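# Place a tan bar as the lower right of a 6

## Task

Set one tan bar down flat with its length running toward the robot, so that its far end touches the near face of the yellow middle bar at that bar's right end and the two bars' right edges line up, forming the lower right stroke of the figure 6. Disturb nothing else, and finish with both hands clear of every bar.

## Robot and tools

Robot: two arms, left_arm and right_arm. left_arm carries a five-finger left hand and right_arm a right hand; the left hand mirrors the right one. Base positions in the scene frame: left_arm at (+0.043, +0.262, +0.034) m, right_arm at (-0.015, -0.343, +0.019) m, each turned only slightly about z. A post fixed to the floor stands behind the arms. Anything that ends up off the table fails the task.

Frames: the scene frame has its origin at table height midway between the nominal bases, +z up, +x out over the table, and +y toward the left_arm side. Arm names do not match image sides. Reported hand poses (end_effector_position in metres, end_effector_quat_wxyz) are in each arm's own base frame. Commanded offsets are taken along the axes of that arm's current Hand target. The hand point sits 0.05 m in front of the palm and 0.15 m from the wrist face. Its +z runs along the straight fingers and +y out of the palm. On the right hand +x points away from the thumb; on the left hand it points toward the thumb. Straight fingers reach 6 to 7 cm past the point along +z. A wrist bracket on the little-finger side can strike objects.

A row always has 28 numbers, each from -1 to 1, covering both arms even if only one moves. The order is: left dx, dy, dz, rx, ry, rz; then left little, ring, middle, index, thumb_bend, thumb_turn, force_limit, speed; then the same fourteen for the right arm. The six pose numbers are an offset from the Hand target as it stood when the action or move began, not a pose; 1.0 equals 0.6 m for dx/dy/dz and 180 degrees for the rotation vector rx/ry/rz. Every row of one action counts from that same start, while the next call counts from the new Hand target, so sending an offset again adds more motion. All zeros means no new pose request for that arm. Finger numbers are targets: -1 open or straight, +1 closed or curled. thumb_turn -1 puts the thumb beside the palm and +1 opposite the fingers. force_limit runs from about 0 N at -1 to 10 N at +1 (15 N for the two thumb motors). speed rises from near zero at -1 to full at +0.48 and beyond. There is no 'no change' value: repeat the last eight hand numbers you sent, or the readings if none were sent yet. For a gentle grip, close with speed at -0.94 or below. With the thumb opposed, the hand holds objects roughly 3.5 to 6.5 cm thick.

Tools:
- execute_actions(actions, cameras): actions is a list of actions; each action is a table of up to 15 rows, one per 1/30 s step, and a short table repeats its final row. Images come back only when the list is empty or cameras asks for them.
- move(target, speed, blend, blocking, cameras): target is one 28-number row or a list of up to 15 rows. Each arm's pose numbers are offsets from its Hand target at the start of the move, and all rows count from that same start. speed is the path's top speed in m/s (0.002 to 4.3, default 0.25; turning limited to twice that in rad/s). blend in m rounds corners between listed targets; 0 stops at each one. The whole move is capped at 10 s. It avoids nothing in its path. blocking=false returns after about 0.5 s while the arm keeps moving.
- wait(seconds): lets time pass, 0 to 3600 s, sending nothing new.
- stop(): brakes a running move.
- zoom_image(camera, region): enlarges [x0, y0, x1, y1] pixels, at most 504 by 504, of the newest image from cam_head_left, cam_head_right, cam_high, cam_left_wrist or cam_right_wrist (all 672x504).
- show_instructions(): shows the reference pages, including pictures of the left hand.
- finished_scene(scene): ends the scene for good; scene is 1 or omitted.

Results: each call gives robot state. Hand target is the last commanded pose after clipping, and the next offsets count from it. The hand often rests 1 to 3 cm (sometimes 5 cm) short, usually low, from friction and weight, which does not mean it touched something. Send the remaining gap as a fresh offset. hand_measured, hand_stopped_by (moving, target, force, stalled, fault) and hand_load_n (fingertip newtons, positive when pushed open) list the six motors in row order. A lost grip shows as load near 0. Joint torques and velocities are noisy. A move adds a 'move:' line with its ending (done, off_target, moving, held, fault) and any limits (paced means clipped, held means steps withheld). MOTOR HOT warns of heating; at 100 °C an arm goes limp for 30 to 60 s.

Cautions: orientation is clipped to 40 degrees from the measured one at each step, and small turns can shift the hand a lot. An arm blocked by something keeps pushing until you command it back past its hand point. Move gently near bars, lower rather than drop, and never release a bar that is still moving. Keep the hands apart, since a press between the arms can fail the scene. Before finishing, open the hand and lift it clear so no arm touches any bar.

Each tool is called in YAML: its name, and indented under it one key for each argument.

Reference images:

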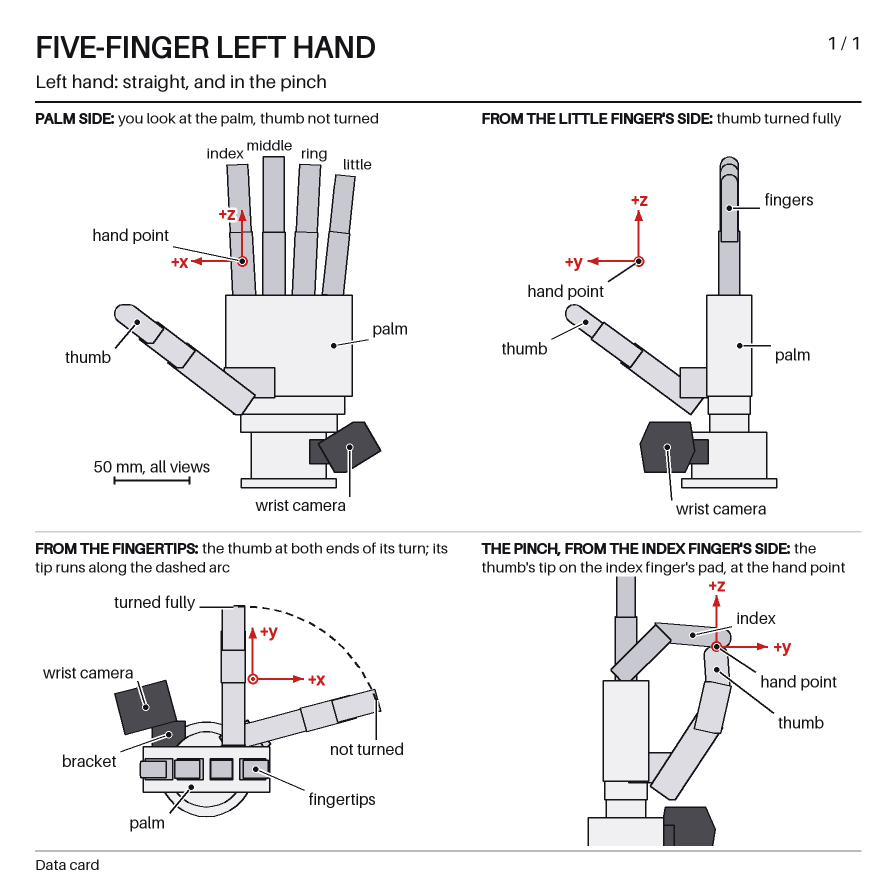

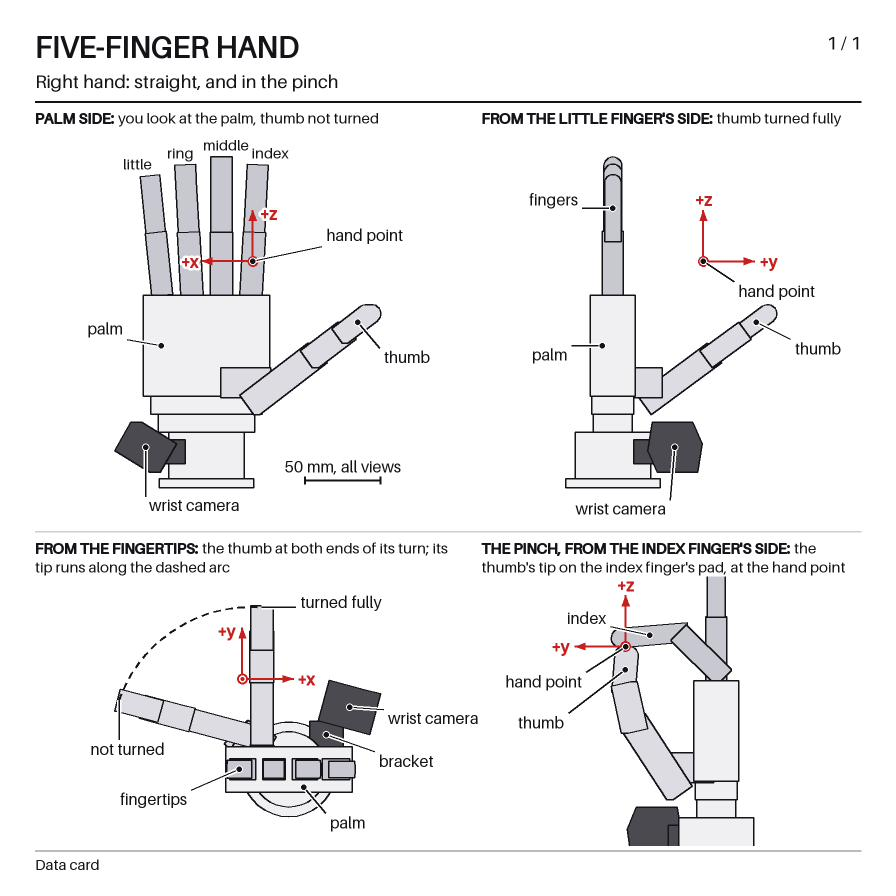

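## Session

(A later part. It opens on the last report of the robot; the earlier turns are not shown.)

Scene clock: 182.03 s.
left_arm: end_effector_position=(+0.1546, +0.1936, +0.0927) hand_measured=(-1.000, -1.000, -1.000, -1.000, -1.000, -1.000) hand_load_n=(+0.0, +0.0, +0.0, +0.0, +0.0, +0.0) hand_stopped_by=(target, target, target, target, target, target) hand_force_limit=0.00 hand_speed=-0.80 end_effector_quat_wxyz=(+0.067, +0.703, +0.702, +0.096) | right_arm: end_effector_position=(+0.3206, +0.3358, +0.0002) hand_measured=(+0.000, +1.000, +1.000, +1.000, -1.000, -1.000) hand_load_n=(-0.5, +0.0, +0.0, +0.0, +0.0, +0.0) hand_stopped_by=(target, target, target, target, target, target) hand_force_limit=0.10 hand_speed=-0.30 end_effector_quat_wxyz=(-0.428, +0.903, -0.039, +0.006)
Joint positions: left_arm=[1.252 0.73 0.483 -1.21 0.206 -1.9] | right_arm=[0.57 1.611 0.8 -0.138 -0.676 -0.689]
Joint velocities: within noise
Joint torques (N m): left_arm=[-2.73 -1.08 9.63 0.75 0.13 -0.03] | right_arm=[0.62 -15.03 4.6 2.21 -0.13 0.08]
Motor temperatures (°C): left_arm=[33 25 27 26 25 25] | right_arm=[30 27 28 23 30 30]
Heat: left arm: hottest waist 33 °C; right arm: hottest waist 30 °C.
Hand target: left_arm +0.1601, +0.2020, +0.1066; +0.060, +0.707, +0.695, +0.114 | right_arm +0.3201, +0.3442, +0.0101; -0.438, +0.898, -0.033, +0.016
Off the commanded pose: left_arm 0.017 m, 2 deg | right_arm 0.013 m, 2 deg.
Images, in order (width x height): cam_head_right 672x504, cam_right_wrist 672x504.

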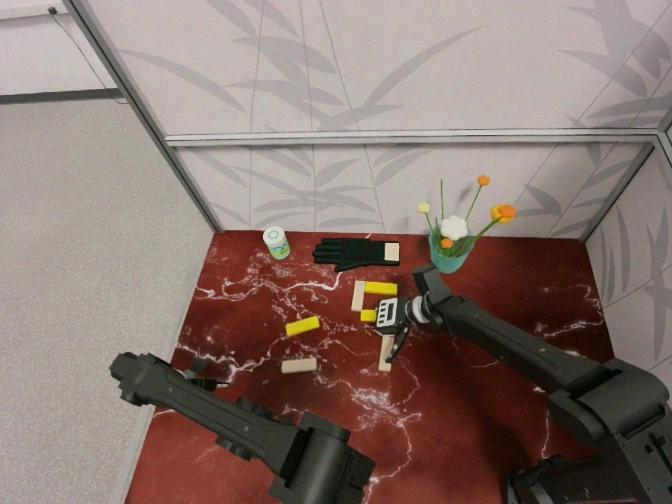

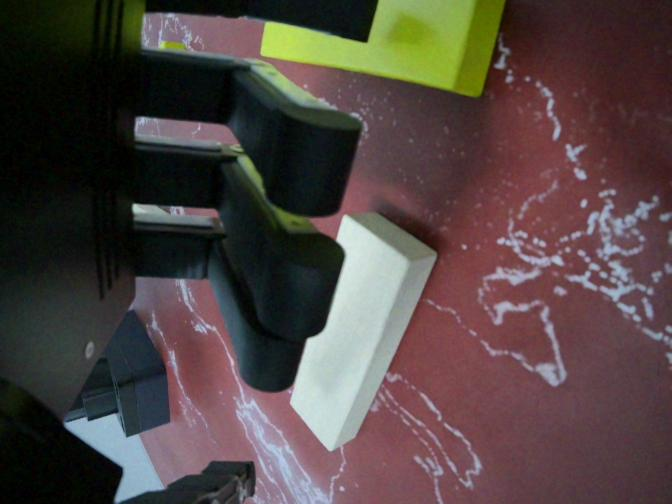

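move:
  target: [0,0,0,0,0,0,-1,-1,-1,-1,-1,-1,0,-0.8,-0.0083,-0.0004,-0.0008,0,0,0,0,1,1,1,-1,-1,0.1,-0.3]
  speed: 0.03
  cameras: ["cam_head_left","cam_high"]

zoom_image:
  camera: "cam_head_left"
  region: [345, 280, 405, 330]

zoom_image:
  camera: "cam_high"
  region: [235, 265, 335, 345]

Scene clock: 184.93 s.
left_arm: end_effector_position=(+0.1546, +0.1936, +0.0927) hand_measured=(-1.000, -1.000, -1.000, -1.000, -1.000, -1.000) hand_load_n=(+0.0, +0.5, +0.0, +0.0, +0.0, +0.0) hand_stopped_by=(target, target, target, target, target, target) hand_force_limit=0.00 hand_speed=-0.80 end_effector_quat_wxyz=(+0.067, +0.703, +0.702, +0.096) | right_arm: end_effector_position=(+0.3154, +0.3361, +0.0009) hand_measured=(+0.000, +1.000, +1.000, +1.000, -1.000, -1.000) hand_load_n=(+0.0, +0.0, +0.0, +0.0, +0.0, +0.0) hand_stopped_by=(target, target, target, target, target, target) hand_force_limit=0.10 hand_speed=-0.30 end_effector_quat_wxyz=(-0.428, +0.903, -0.039, +0.006)
Joint positions: left_arm=[1.252 0.73 0.483 -1.21 0.206 -1.9] | right_arm=[0.577 1.6 0.788 -0.132 -0.672 -0.681]
Joint torques (N m): left_arm=[-2.73 -0.97 9.63 0.69 0.13 -0.02] | right_arm=[0.56 -14.86 4.6 2.21 -0.12 0.07]
Heat: left arm: hottest waist 33 °C; right arm: hottest wrist yaw 30 °C.
Hand target: left_arm +0.1601, +0.2020, +0.1066; +0.060, +0.707, +0.695, +0.114 | right_arm +0.3151, +0.3443, +0.0105; -0.438, +0.898, -0.033, +0.016
Off the commanded pose: left_arm 0.017 m, 2 deg | right_arm 0.013 m, 2 deg.
move: off_target (right_arm)

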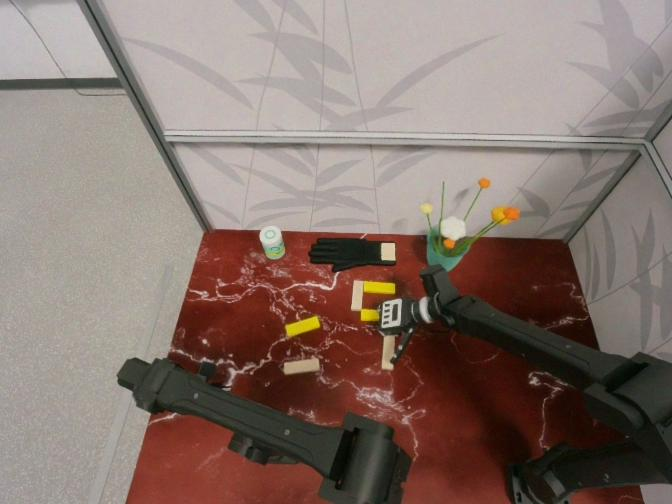

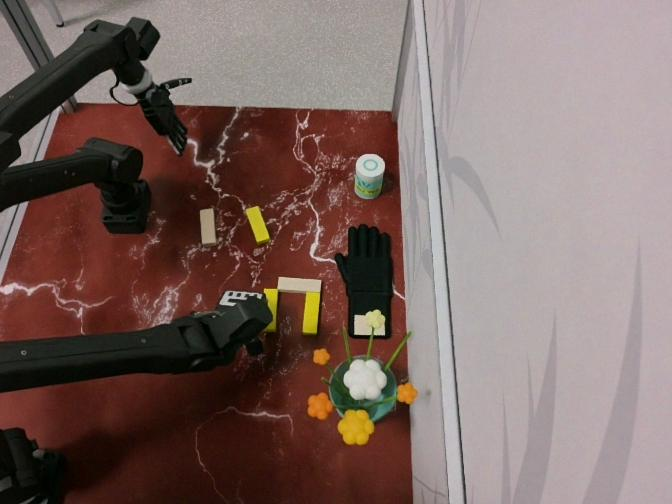

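Scaled by 8.400.

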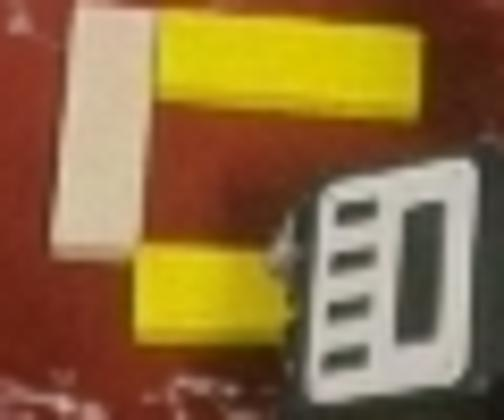

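Scaled by 5.040.

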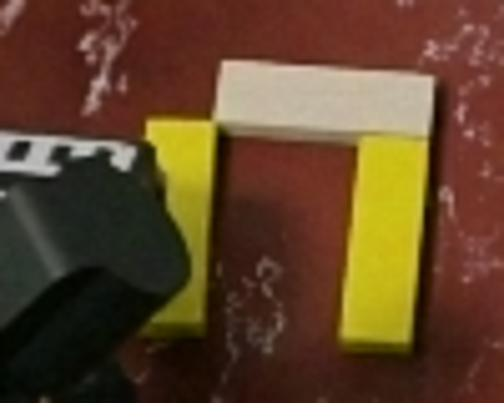

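move:
  target: [0,0,0,0,0,0,-1,-1,-1,-1,-1,-1,0,-0.8,-0.0083,-0.0004,-0.0008,0,0,0,0,1,1,1,-1,-1,0.1,-0.3]
  speed: 0.03
  cameras: ["cam_head_left","cam_high","cam_right_wrist"]

zoom_image:
  camera: "cam_head_left"
  region: [345, 280, 405, 330]

zoom_image:
  camera: "cam_high"
  region: [235, 265, 335, 345]

Scene clock: 186.03 s.
left_arm: end_effector_position=(+0.1546, +0.1936, +0.0927) hand_measured=(-1.000, -1.000, -1.000, -1.000, -1.000, -1.000) hand_load_n=(+0.0, +0.0, +0.0, +0.0, +0.0, +0.5) hand_stopped_by=(target, target, target, target, target, target) hand_force_limit=0.00 hand_speed=-0.80 end_effector_quat_wxyz=(+0.067, +0.703, +0.702, +0.096) | right_arm: end_effector_position=(+0.3114, +0.3363, +0.0020) hand_measured=(+0.000, +1.000, +1.000, +1.000, -1.000, -1.000) hand_load_n=(+0.0, +0.0, +0.0, +0.0, +0.0, -0.5) hand_stopped_by=(target, target, target, target, target, target) hand_force_limit=0.10 hand_speed=-0.30 end_effector_quat_wxyz=(-0.428, +0.903, -0.039, +0.008)
Joint positions: left_arm=[1.252 0.73 0.483 -1.21 0.206 -1.9] | right_arm=[0.583 1.589 0.777 -0.126 -0.667 -0.675]
Joint torques (N m): left_arm=[-2.73 -0.91 9.62 0.73 0.13 -0.02] | right_arm=[0.62 -14.62 4.62 2.21 -0.12 0.08]
Heat: left arm: hottest waist 33 °C; right arm: hottest wrist yaw 30 °C.
Hand target: left_arm +0.1601, +0.2020, +0.1066; +0.060, +0.707, +0.695, +0.114 | right_arm +0.3101, +0.3444, +0.0110; -0.438, +0.898, -0.033, +0.016
Off the commanded pose: left_arm 0.017 m, 2 deg | right_arm 0.012 m, 2 deg.
move: off_target (right_arm)

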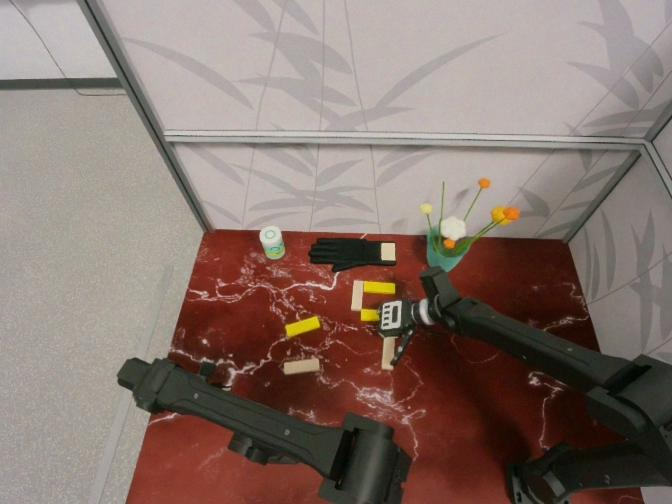

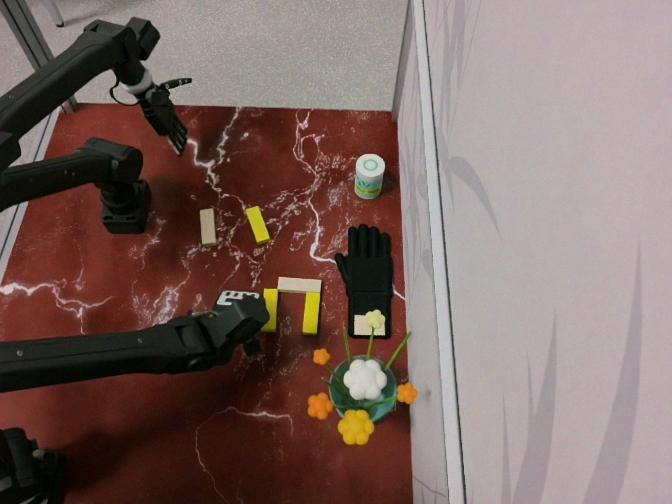

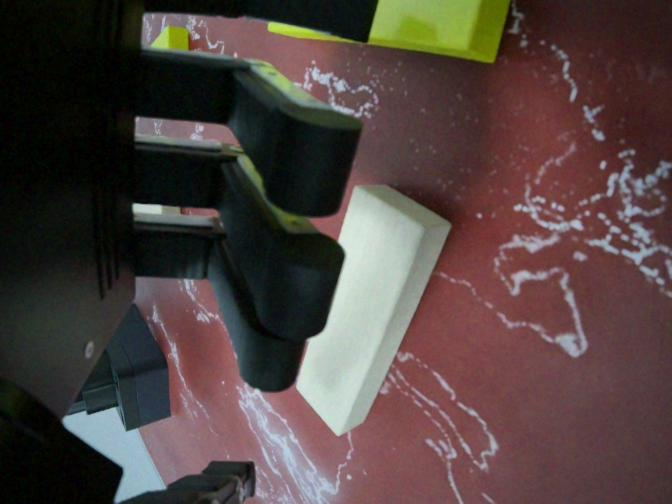

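Scaled by 8.400.

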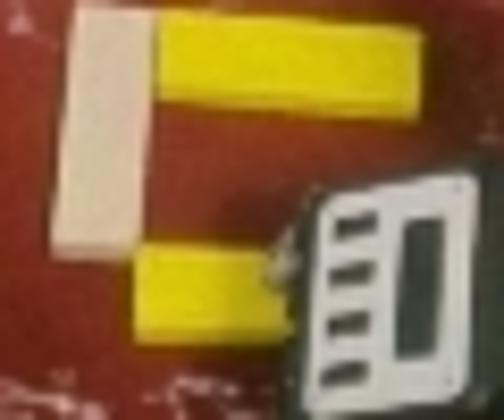

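Scaled by 5.040.

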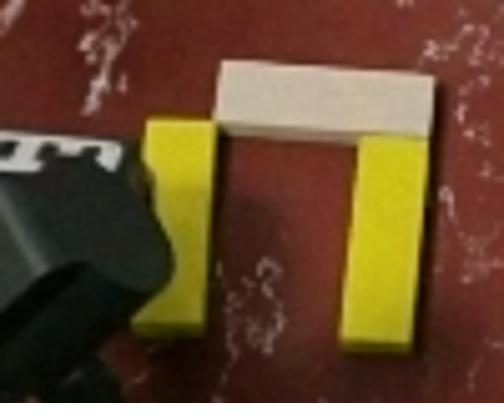

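move:
  target: [0,0,0,0,0,0,-1,-1,-1,-1,-1,-1,0,-0.8,-0.0083,0.0004,-0.0002,0,0,0,0,1,1,1,-1,-1,0.1,-0.3]
  speed: 0.03
  cameras: ["cam_head_left","cam_high"]

zoom_image:
  camera: "cam_head_left"
  region: [345, 280, 405, 330]

zoom_image:
  camera: "cam_high"
  region: [235, 265, 335, 345]

Scene clock: 187.07 s.
left_arm: end_effector_position=(+0.1546, +0.1936, +0.0927) hand_measured=(-1.000, -1.000, -1.000, -1.000, -1.000, -1.000) hand_load_n=(+0.0, +0.0, +0.0, +0.0, -0.5, +0.0) hand_stopped_by=(target, target, target, target, target, target) hand_force_limit=0.00 hand_speed=-0.80 end_effector_quat_wxyz=(+0.067, +0.703, +0.702, +0.096) | right_arm: end_effector_position=(+0.3062, +0.3364, +0.0014) hand_measured=(+0.000, +1.000, +1.000, +1.000, -1.000, -1.000) hand_load_n=(+0.0, +0.0, +0.0, +0.0, +0.0, +0.0) hand_stopped_by=(target, target, target, target, target, target) hand_force_limit=0.10 hand_speed=-0.30 end_effector_quat_wxyz=(-0.428, +0.903, -0.039, +0.007)
Joint positions: left_arm=[1.252 0.73 0.483 -1.21 0.206 -1.9] | right_arm=[0.591 1.582 0.765 -0.118 -0.662 -0.667]
Joint torques (N m): left_arm=[-2.78 -0.91 9.63 0.75 0.13 -0.02] | right_arm=[0.62 -14.51 4.6 2.22 -0.12 0.1]
Heat: left arm: hottest waist 33 °C; right arm: hottest wrist yaw 30 °C.
Hand target: left_arm +0.1601, +0.2020, +0.1066; +0.060, +0.707, +0.695, +0.114 | right_arm +0.3051, +0.3445, +0.0109; -0.438, +0.898, -0.033, +0.016
Off the commanded pose: left_arm 0.017 m, 2 deg | right_arm 0.013 m, 2 deg.
move: off_target (right_arm)

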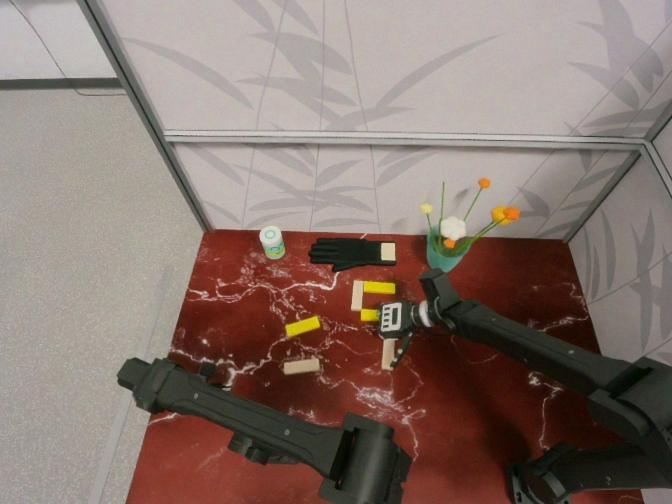

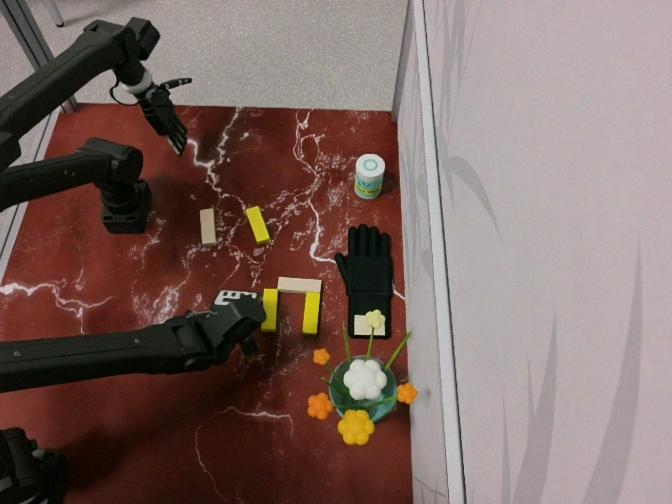

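Scaled by 8.400.

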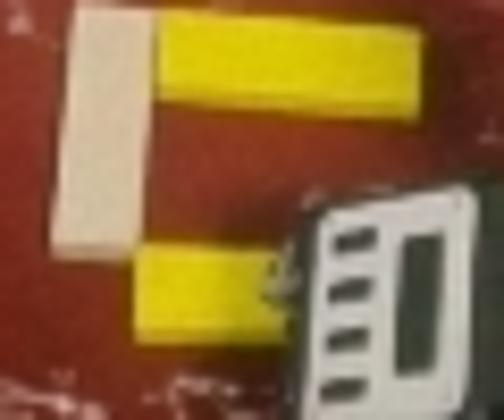

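Scaled by 5.040.

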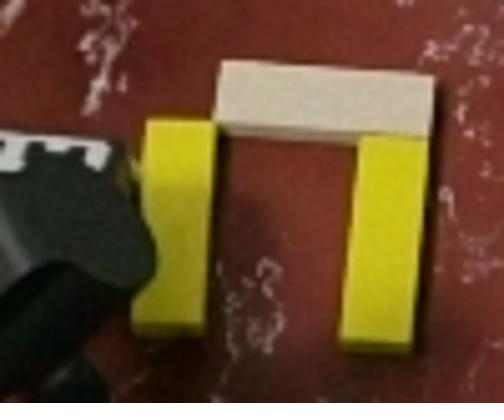

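move:
  target:
    - [0,0,0,0,0,0,-1,-1,-1,-1,-1,-1,0,-0.8,0.0665,-0.0477,-0.031,0,0,0,0,1,1,1,-1,-1,0.1,-0.3]
    - [0,0,0,0,0,0,-1,-1,-1,-1,-1,-1,0,-0.8,0.0665,0.0167,0.0192,0,0,0,0,1,1,1,-1,-1,0.1,-0.3]
  speed: 0.06
  cameras: ["cam_head_left","cam_high","cam_right_wrist"]

zoom_image:
  camera: "cam_head_left"
  region: [345, 280, 405, 330]

zoom_image:
  camera: "cam_right_wrist"
  region: [130, 0, 530, 200]

Scene clock: 190.60 s.
left_arm: end_effector_position=(+0.1546, +0.1936, +0.0927) hand_measured=(-1.000, -1.000, -1.000, -1.000, -1.000, -1.000) hand_load_n=(+0.0, +0.0, +0.0, +0.0, +0.0, +0.0) hand_stopped_by=(target, target, target, target, target, target) hand_force_limit=0.00 hand_speed=-0.80 end_effector_quat_wxyz=(+0.067, +0.703, +0.702, +0.096) | right_arm: end_effector_position=(+0.3362, +0.3454, -0.0023) hand_measured=(+0.000, +1.000, +1.000, +1.000, -1.000, -1.000) hand_load_n=(+0.0, +0.5, +0.0, +0.0, +0.0, -0.5) hand_stopped_by=(target, target, target, target, target, target) hand_force_limit=0.10 hand_speed=-0.30 end_effector_quat_wxyz=(-0.432, +0.901, -0.038, +0.007)
Joint positions: left_arm=[1.252 0.73 0.483 -1.21 0.206 -1.9] | right_arm=[0.567 1.655 0.846 -0.133 -0.684 -0.69]
Joint torques (N m): left_arm=[-2.73 -1.14 9.66 0.73 0.13 -0.02] | right_arm=[-0.97 -12.86 5.2 2.19 -0.53 -0.15]
Heat: left arm: hottest waist 33 °C; right arm: hottest wrist yaw 30 °C.
Hand target: left_arm +0.1601, +0.2020, +0.1066; +0.060, +0.707, +0.695, +0.114 | right_arm +0.3451, +0.3446, -0.0041; -0.438, +0.898, -0.033, +0.016
Off the commanded pose: left_arm 0.017 m, 2 deg | right_arm 0.009 m, 1 deg.
move: done

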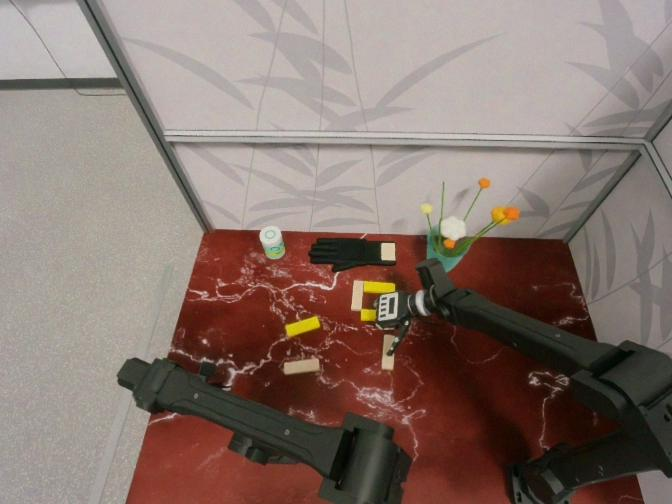

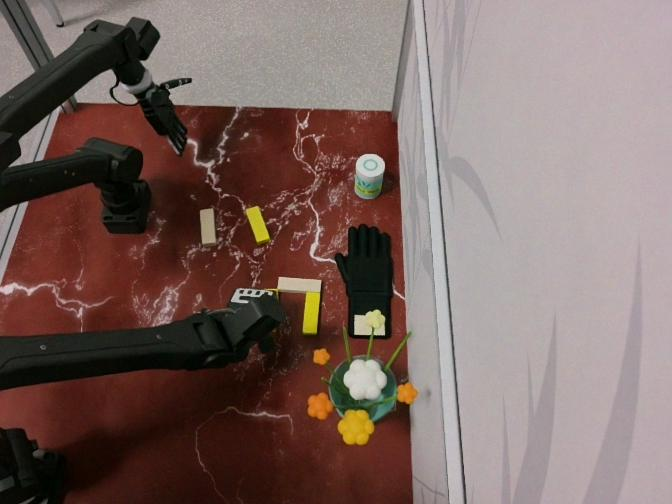

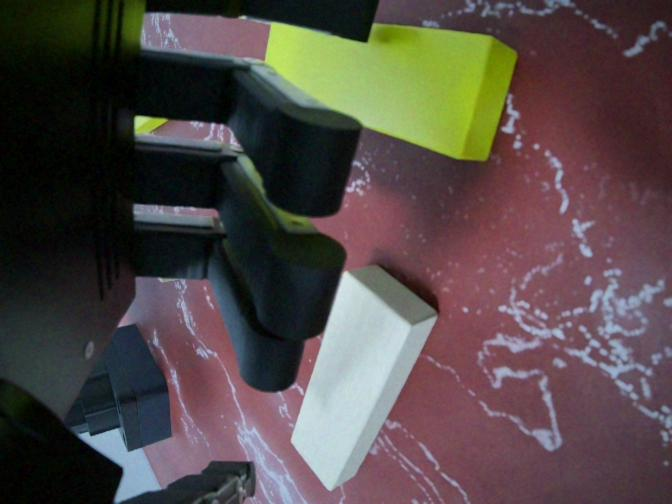

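Scaled by 8.400.

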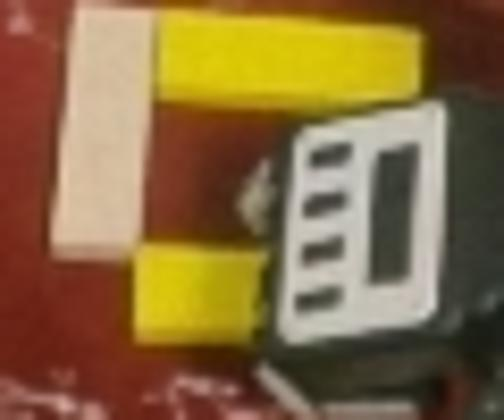

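Scaled by 1.260 from the camera's image (finer frame: 960x720).

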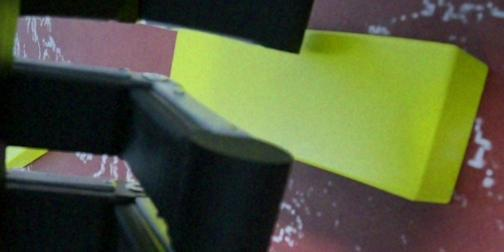

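move:
  target: [0,0,0,0,0,0,-1,-1,-1,-1,-1,-1,0,-0.8,-0.0333,-0.0025,-0.005,0,0,0,0,1,1,1,-1,-1,0.1,-0.3]
  speed: 0.03
  cameras: ["cam_head_left","cam_high","cam_right_wrist"]

zoom_image:
  camera: "cam_head_left"
  region: [345, 280, 405, 330]

zoom_image:
  camera: "cam_high"
  region: [235, 265, 335, 345]

Scene clock: 192.30 s.
left_arm: end_effector_position=(+0.1546, +0.1936, +0.0927) hand_measured=(-1.000, -1.000, -1.000, -1.000, -1.000, -1.000) hand_load_n=(+0.0, +0.0, -0.5, +0.0, +0.0, +0.0) hand_stopped_by=(target, target, target, target, target, target) hand_force_limit=0.00 hand_speed=-0.80 end_effector_quat_wxyz=(+0.067, +0.703, +0.702, +0.096) | right_arm: end_effector_position=(+0.3290, +0.3397, -0.0056) hand_measured=(+0.000, +1.000, +1.000, +1.000, -1.000, -1.000) hand_load_n=(+0.0, +0.0, +0.5, +0.0, +0.0, -0.5) hand_stopped_by=(target, target, target, target, target, target) hand_force_limit=0.10 hand_speed=-0.30 end_effector_quat_wxyz=(-0.433, +0.901, -0.032, +0.014)
Joint positions: left_arm=[1.252 0.73 0.483 -1.21 0.206 -1.9] | right_arm=[0.567 1.638 0.809 -0.104 -0.681 -0.7]
Joint torques (N m): left_arm=[-2.67 -1.03 9.63 0.73 0.12 -0.01] | right_arm=[0.56 -14.86 4.16 1.91 -0.11 0.12]
Heat: left arm: hottest waist 33 °C; right arm: hottest wrist yaw 30 °C.
Hand target: left_arm +0.1601, +0.2020, +0.1066; +0.060, +0.707, +0.695, +0.114 | right_arm +0.3251, +0.3446, -0.0010; -0.438, +0.898, -0.033, +0.016
Off the commanded pose: left_arm 0.017 m, 2 deg | right_arm 0.008 m, 1 deg.
move: done

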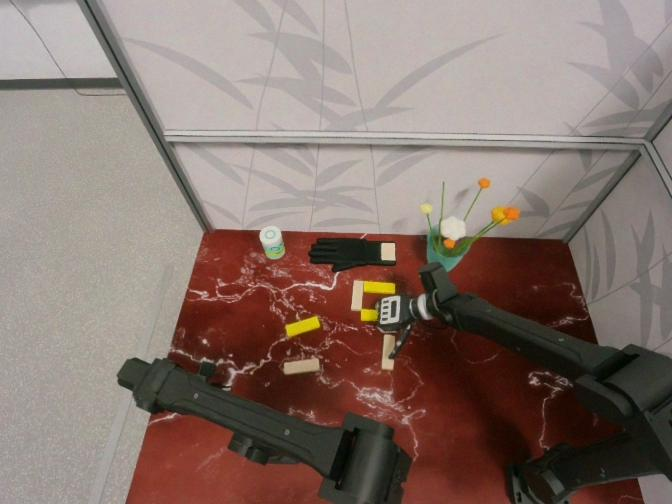

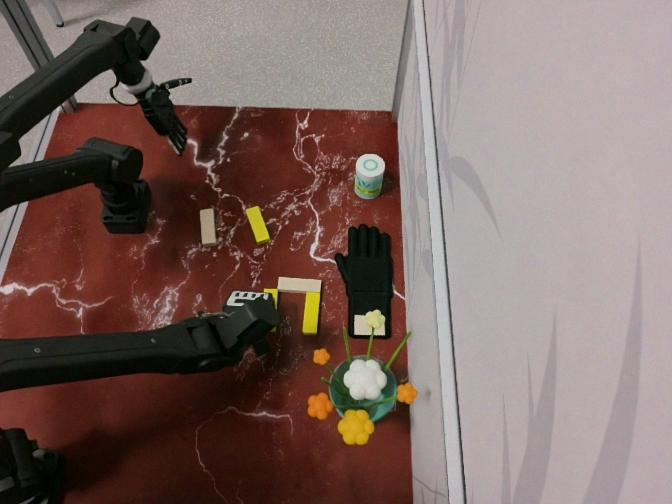

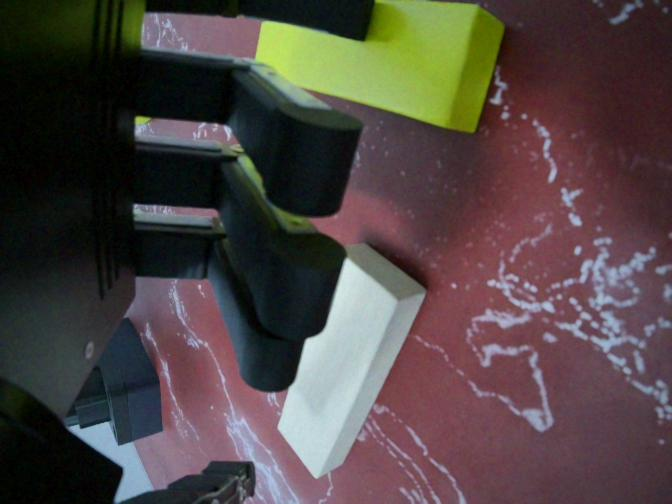

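Scaled by 8.400.

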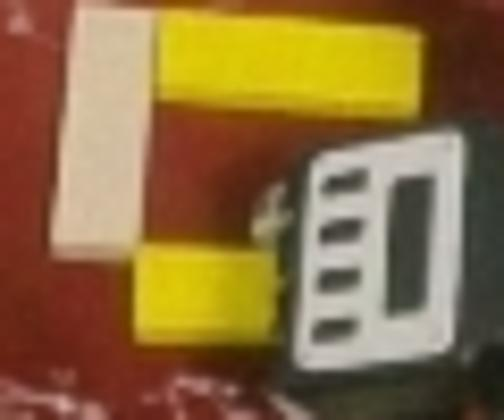

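Scaled by 5.040.

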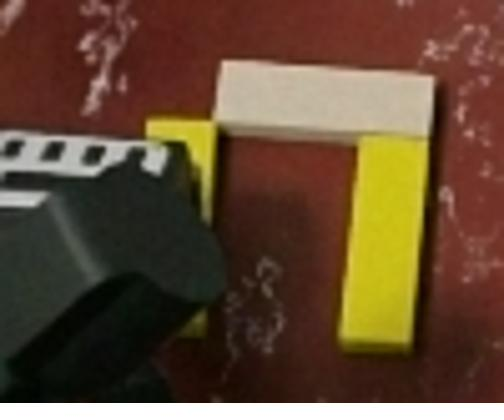

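move:
  target: [0,0,0,0,0,0,-1,-1,-1,-1,-1,-1,0,-0.8,-0.0117,0.0058,0.0035,0,0,0,0,1,1,1,-1,-1,0.1,-0.3]
  speed: 0.03
  cameras: ["cam_head_left","cam_high"]

zoom_image:
  camera: "cam_head_left"
  region: [345, 280, 405, 330]

zoom_image:
  camera: "cam_high"
  region: [235, 265, 335, 345]

Scene clock: 193.50 s.
left_arm: end_effector_position=(+0.1546, +0.1936, +0.0927) hand_measured=(-1.000, -1.000, -1.000, -1.000, -1.000, -1.000) hand_load_n=(+0.0, +0.0, +0.0, +0.0, +0.0, +0.0) hand_stopped_by=(target, target, target, target, target, target) hand_force_limit=0.00 hand_speed=-0.80 end_effector_quat_wxyz=(+0.067, +0.703, +0.702, +0.096) | right_arm: end_effector_position=(+0.3272, +0.3394, -0.0066) hand_measured=(+0.000, +1.000, +1.000, +1.000, -1.000, -1.000) hand_load_n=(+0.0, +0.0, +0.0, +0.0, +0.0, -0.5) hand_stopped_by=(target, target, target, target, target, target) hand_force_limit=0.10 hand_speed=-0.30 end_effector_quat_wxyz=(-0.436, +0.899, -0.032, +0.020)
Joint positions: left_arm=[1.252 0.73 0.483 -1.21 0.206 -1.9] | right_arm=[0.57 1.632 0.793 -0.077 -0.675 -0.693]
Joint torques (N m): left_arm=[-2.61 -1.08 9.65 0.72 0.12 -0.02] | right_arm=[0.91 -14.33 3.92 1.76 -0.11 0.16]
Heat: left arm: hottest waist 33 °C; right arm: hottest wrist yaw 30 °C.
Hand target: left_arm +0.1601, +0.2020, +0.1066; +0.060, +0.707, +0.695, +0.114 | right_arm +0.3180, +0.3446, -0.0051; -0.438, +0.898, -0.033, +0.016
Off the commanded pose: left_arm 0.017 m, 2 deg | right_arm 0.011 m, 1 deg.
move: off_target (right_arm)

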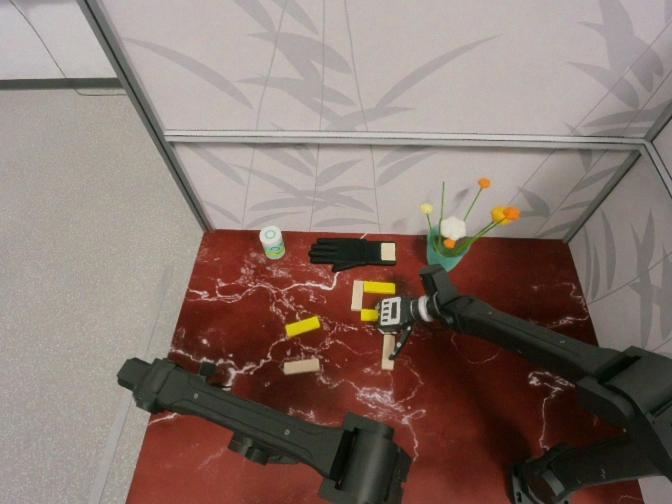

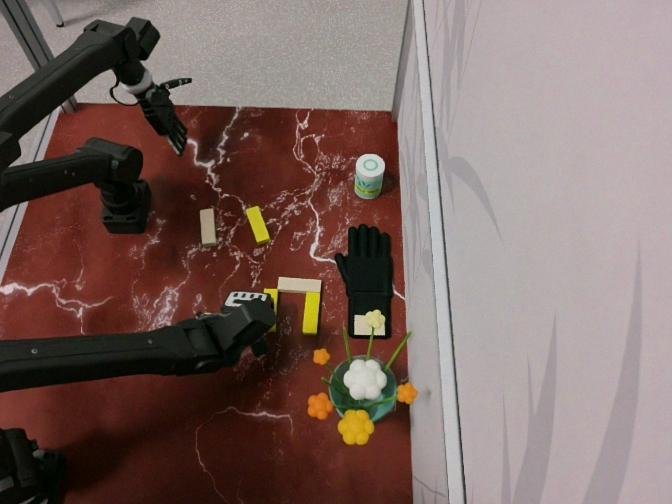

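Scaled by 8.400.

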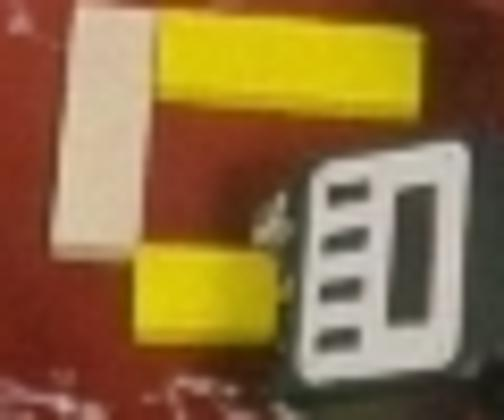

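Scaled by 5.040.

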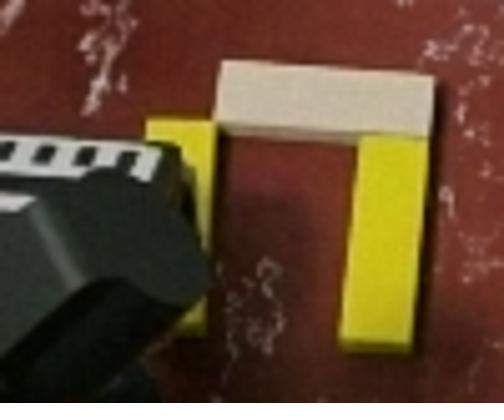

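move:
  target: [0,0,0,0,0,0,-1,-1,-1,-1,-1,-1,0,-0.8,-0.01,0.0005,-0.0006,0,0,0,0,1,1,1,-1,-1,0.1,-0.3]
  speed: 0.03
  cameras: ["cam_head_left","cam_high"]

zoom_image:
  camera: "cam_head_left"
  region: [345, 280, 405, 330]

zoom_image:
  camera: "cam_high"
  region: [235, 265, 335, 345]

Scene clock: 194.93 s.
left_arm: end_effector_position=(+0.1546, +0.1936, +0.0927) hand_measured=(-1.000, -1.000, -1.000, -1.000, -1.000, -1.000) hand_load_n=(+0.0, +0.0, +0.0, +0.0, +0.0, +0.0) hand_stopped_by=(target, target, target, target, target, target) hand_force_limit=0.00 hand_speed=-0.80 end_effector_quat_wxyz=(+0.067, +0.703, +0.702, +0.096) | right_arm: end_effector_position=(+0.3206, +0.3398, -0.0066) hand_measured=(+0.000, +1.000, +1.000, +1.000, -1.000, -1.000) hand_load_n=(+0.0, +0.0, +0.0, +0.0, +0.0, +0.0) hand_stopped_by=(target, target, target, target, target, target) hand_force_limit=0.10 hand_speed=-0.30 end_effector_quat_wxyz=(-0.436, +0.899, -0.032, +0.019)
Joint positions: left_arm=[1.252 0.73 0.483 -1.21 0.206 -1.9] | right_arm=[0.579 1.622 0.777 -0.067 -0.67 -0.684]
Joint torques (N m): left_arm=[-2.78 -1.03 9.66 0.73 0.12 -0.02] | right_arm=[0.73 -14.1 3.93 1.8 -0.1 0.16]
Heat: left arm: hottest waist 33 °C; right arm: hottest wrist yaw 30 °C.
Hand target: left_arm +0.1601, +0.2020, +0.1066; +0.060, +0.707, +0.695, +0.114 | right_arm +0.3120, +0.3446, -0.0051; -0.438, +0.898, -0.033, +0.016
Off the commanded pose: left_arm 0.017 m, 2 deg | right_arm 0.010 m, 1 deg.
move: done

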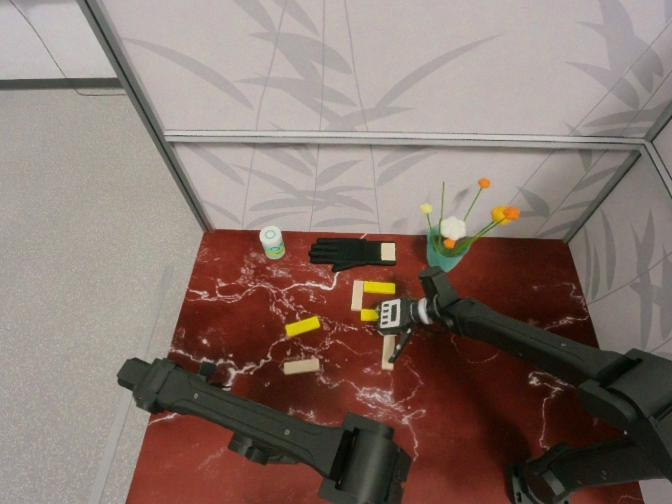

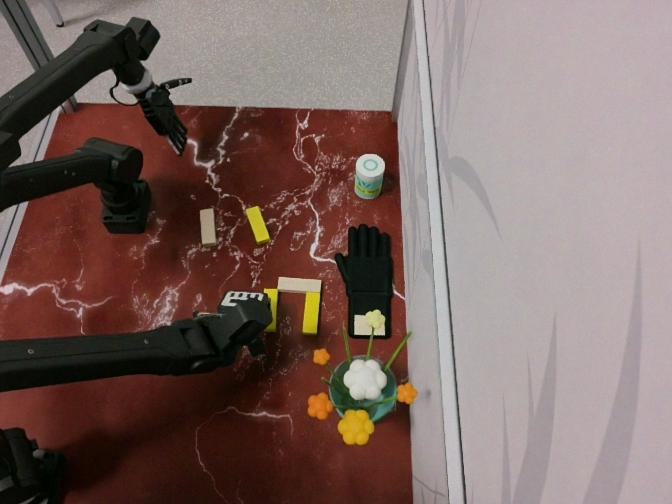

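Scaled by 8.400.

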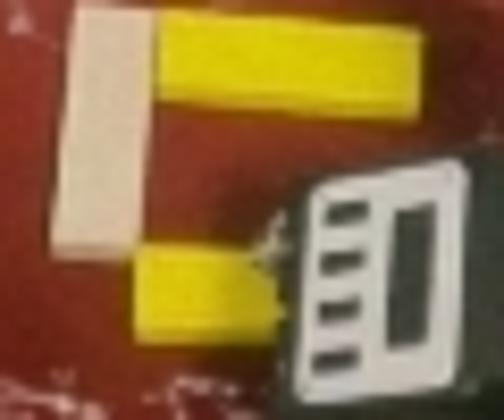

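Scaled by 5.040.

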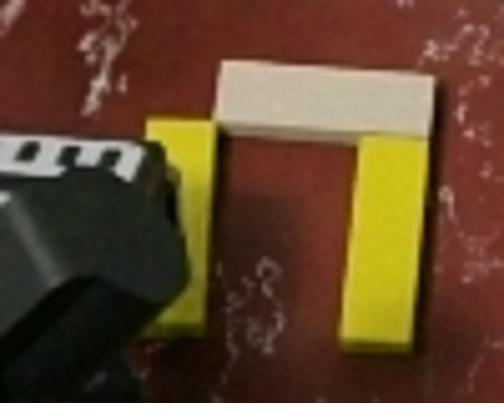

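move:
  target: [0,0,0,0,0,0,-1,-1,-1,-1,-1,-1,0,-0.8,-0.01,0.0005,-0.0006,0,0,0,0,1,1,1,-1,-1,0.1,-0.3]
  speed: 0.03
  cameras: ["cam_head_left","cam_high","cam_right_wrist"]

zoom_image:
  camera: "cam_head_left"
  region: [345, 280, 405, 330]

zoom_image:
  camera: "cam_high"
  region: [235, 265, 335, 345]

Scene clock: 196.70 s.
left_arm: end_effector_position=(+0.1546, +0.1936, +0.0927) hand_measured=(-1.000, -1.000, -1.000, -1.000, -1.000, -1.000) hand_load_n=(+0.0, +0.0, +0.0, +0.0, +0.0, +0.0) hand_stopped_by=(target, target, target, target, target, target) hand_force_limit=0.00 hand_speed=-0.80 end_effector_quat_wxyz=(+0.067, +0.703, +0.702, +0.096) | right_arm: end_effector_position=(+0.3158, +0.3389, -0.0063) hand_measured=(+0.000, +1.000, +1.000, +1.000, -1.000, -1.000) hand_load_n=(-0.5, +0.0, +0.0, +0.0, +0.0, +0.0) hand_stopped_by=(target, target, target, target, target, target) hand_force_limit=0.10 hand_speed=-0.30 end_effector_quat_wxyz=(-0.435, +0.900, -0.032, +0.021)
Joint positions: left_arm=[1.252 0.73 0.483 -1.21 0.206 -1.9] | right_arm=[0.585 1.609 0.762 -0.058 -0.662 -0.678]
Joint torques (N m): left_arm=[-2.67 -1.08 9.62 0.75 0.13 -0.03] | right_arm=[0.91 -13.86 3.92 1.8 -0.12 0.17]
Heat: left arm: hottest waist 33 °C; right arm: hottest wrist yaw 30 °C.
Hand target: left_arm +0.1601, +0.2020, +0.1066; +0.060, +0.707, +0.695, +0.114 | right_arm +0.3060, +0.3445, -0.0051; -0.438, +0.898, -0.033, +0.016
Off the commanded pose: left_arm 0.017 m, 2 deg | right_arm 0.011 m, 1 deg.
move: off_target (right_arm)

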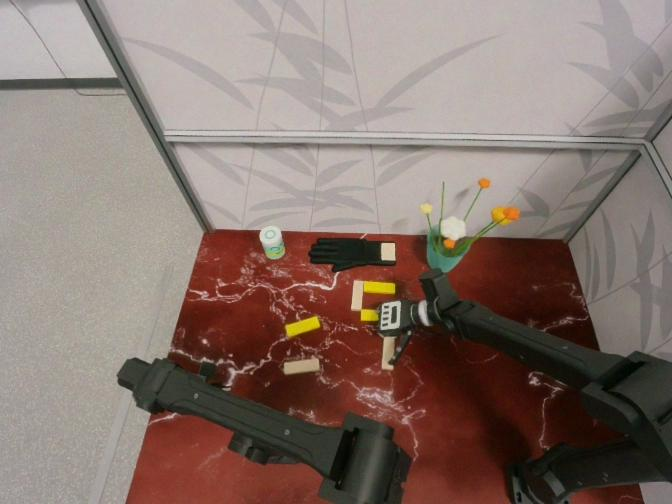

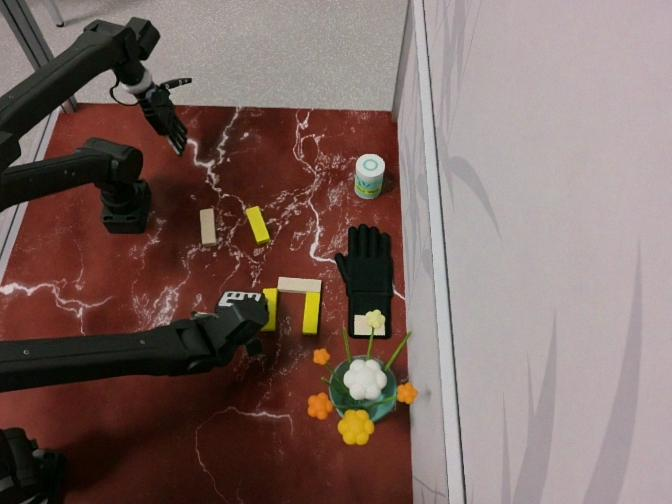

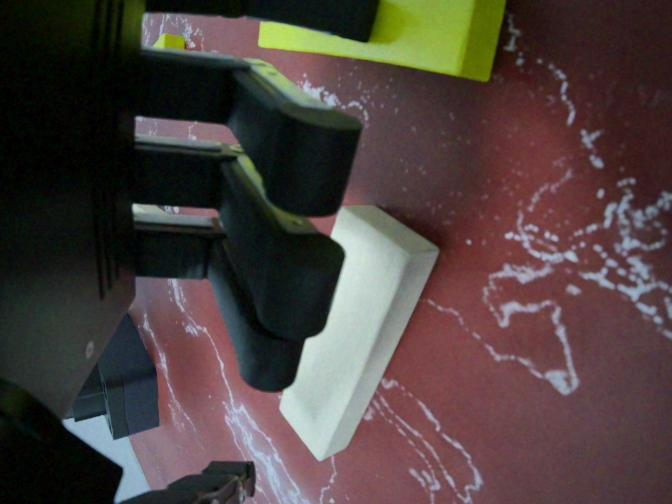

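Scaled by 8.400.

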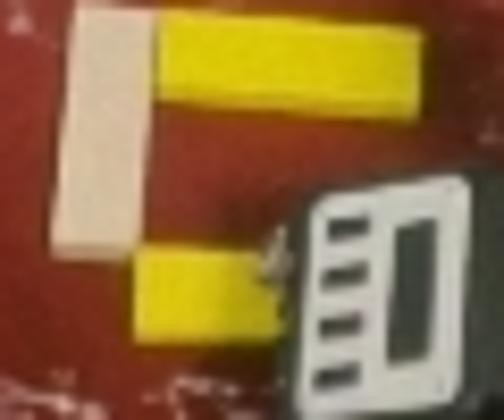

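Scaled by 5.040.

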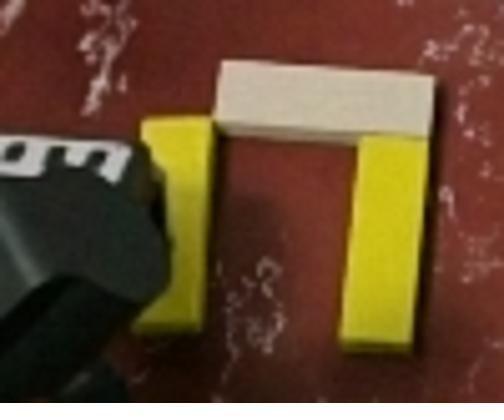

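move:
  target:
    - [0,0,0,0,0,0,-1,-1,-1,-1,-1,-1,0,-0.8,0.058,-0.0284,-0.0718,0,0,0,0,1,1,1,-1,-1,0.1,-0.3]
    - [0,0,0,0,0,0,-1,-1,-1,-1,-1,-1,0,-0.8,0.058,0.0254,-0.0298,0,0,0,0,1,1,1,-1,-1,0.1,-0.3]
  speed: 0.07
  cameras: ["cam_head_left","cam_high"]

zoom_image:
  camera: "cam_head_left"
  region: [345, 280, 405, 330]

Scene clock: 199.87 s.
left_arm: end_effector_position=(+0.1546, +0.1936, +0.0927) hand_measured=(-1.000, -1.000, -1.000, -1.000, -1.000, -1.000) hand_load_n=(+0.0, +0.0, +0.0, +0.0, +0.0, +0.0) hand_stopped_by=(target, target, target, target, target, target) hand_force_limit=0.00 hand_speed=-0.80 end_effector_quat_wxyz=(+0.067, +0.703, +0.702, +0.096) | right_arm: end_effector_position=(+0.3291, +0.3175, -0.0045) hand_measured=(+0.000, +1.000, +1.000, +1.000, -1.000, -1.000) hand_load_n=(-0.5, +0.5, +0.0, +0.0, +0.0, -0.5) hand_stopped_by=(target, target, target, target, target, target) hand_force_limit=0.10 hand_speed=-0.30 end_effector_quat_wxyz=(-0.433, +0.901, -0.036, +0.007)
Joint positions: left_arm=[1.252 0.73 0.483 -1.21 0.206 -1.9] | right_arm=[0.518 1.618 0.793 -0.15 -0.715 -0.746]
Joint torques (N m): left_arm=[-2.73 -1.03 9.63 0.73 0.12 -0.02] | right_arm=[-0.97 -11.69 5.48 2.11 -0.4 -0.14]
Heat: left arm: hottest waist 33 °C; right arm: hottest wrist yaw 30 °C.
Hand target: left_arm +0.1601, +0.2020, +0.1066; +0.060, +0.707, +0.695, +0.114 | right_arm +0.3390, +0.3186, -0.0061; -0.438, +0.898, -0.033, +0.016
Off the commanded pose: left_arm 0.017 m, 2 deg | right_arm 0.010 m, 1 deg.
move: done

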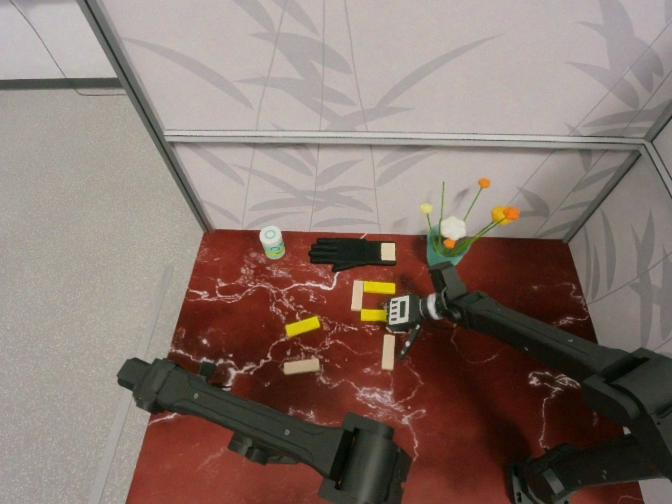

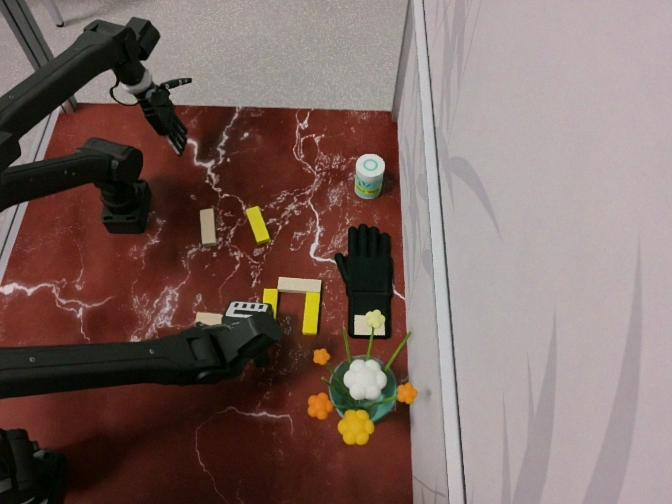

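Scaled by 8.400.

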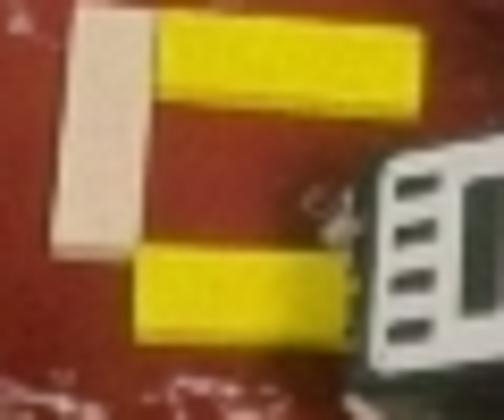

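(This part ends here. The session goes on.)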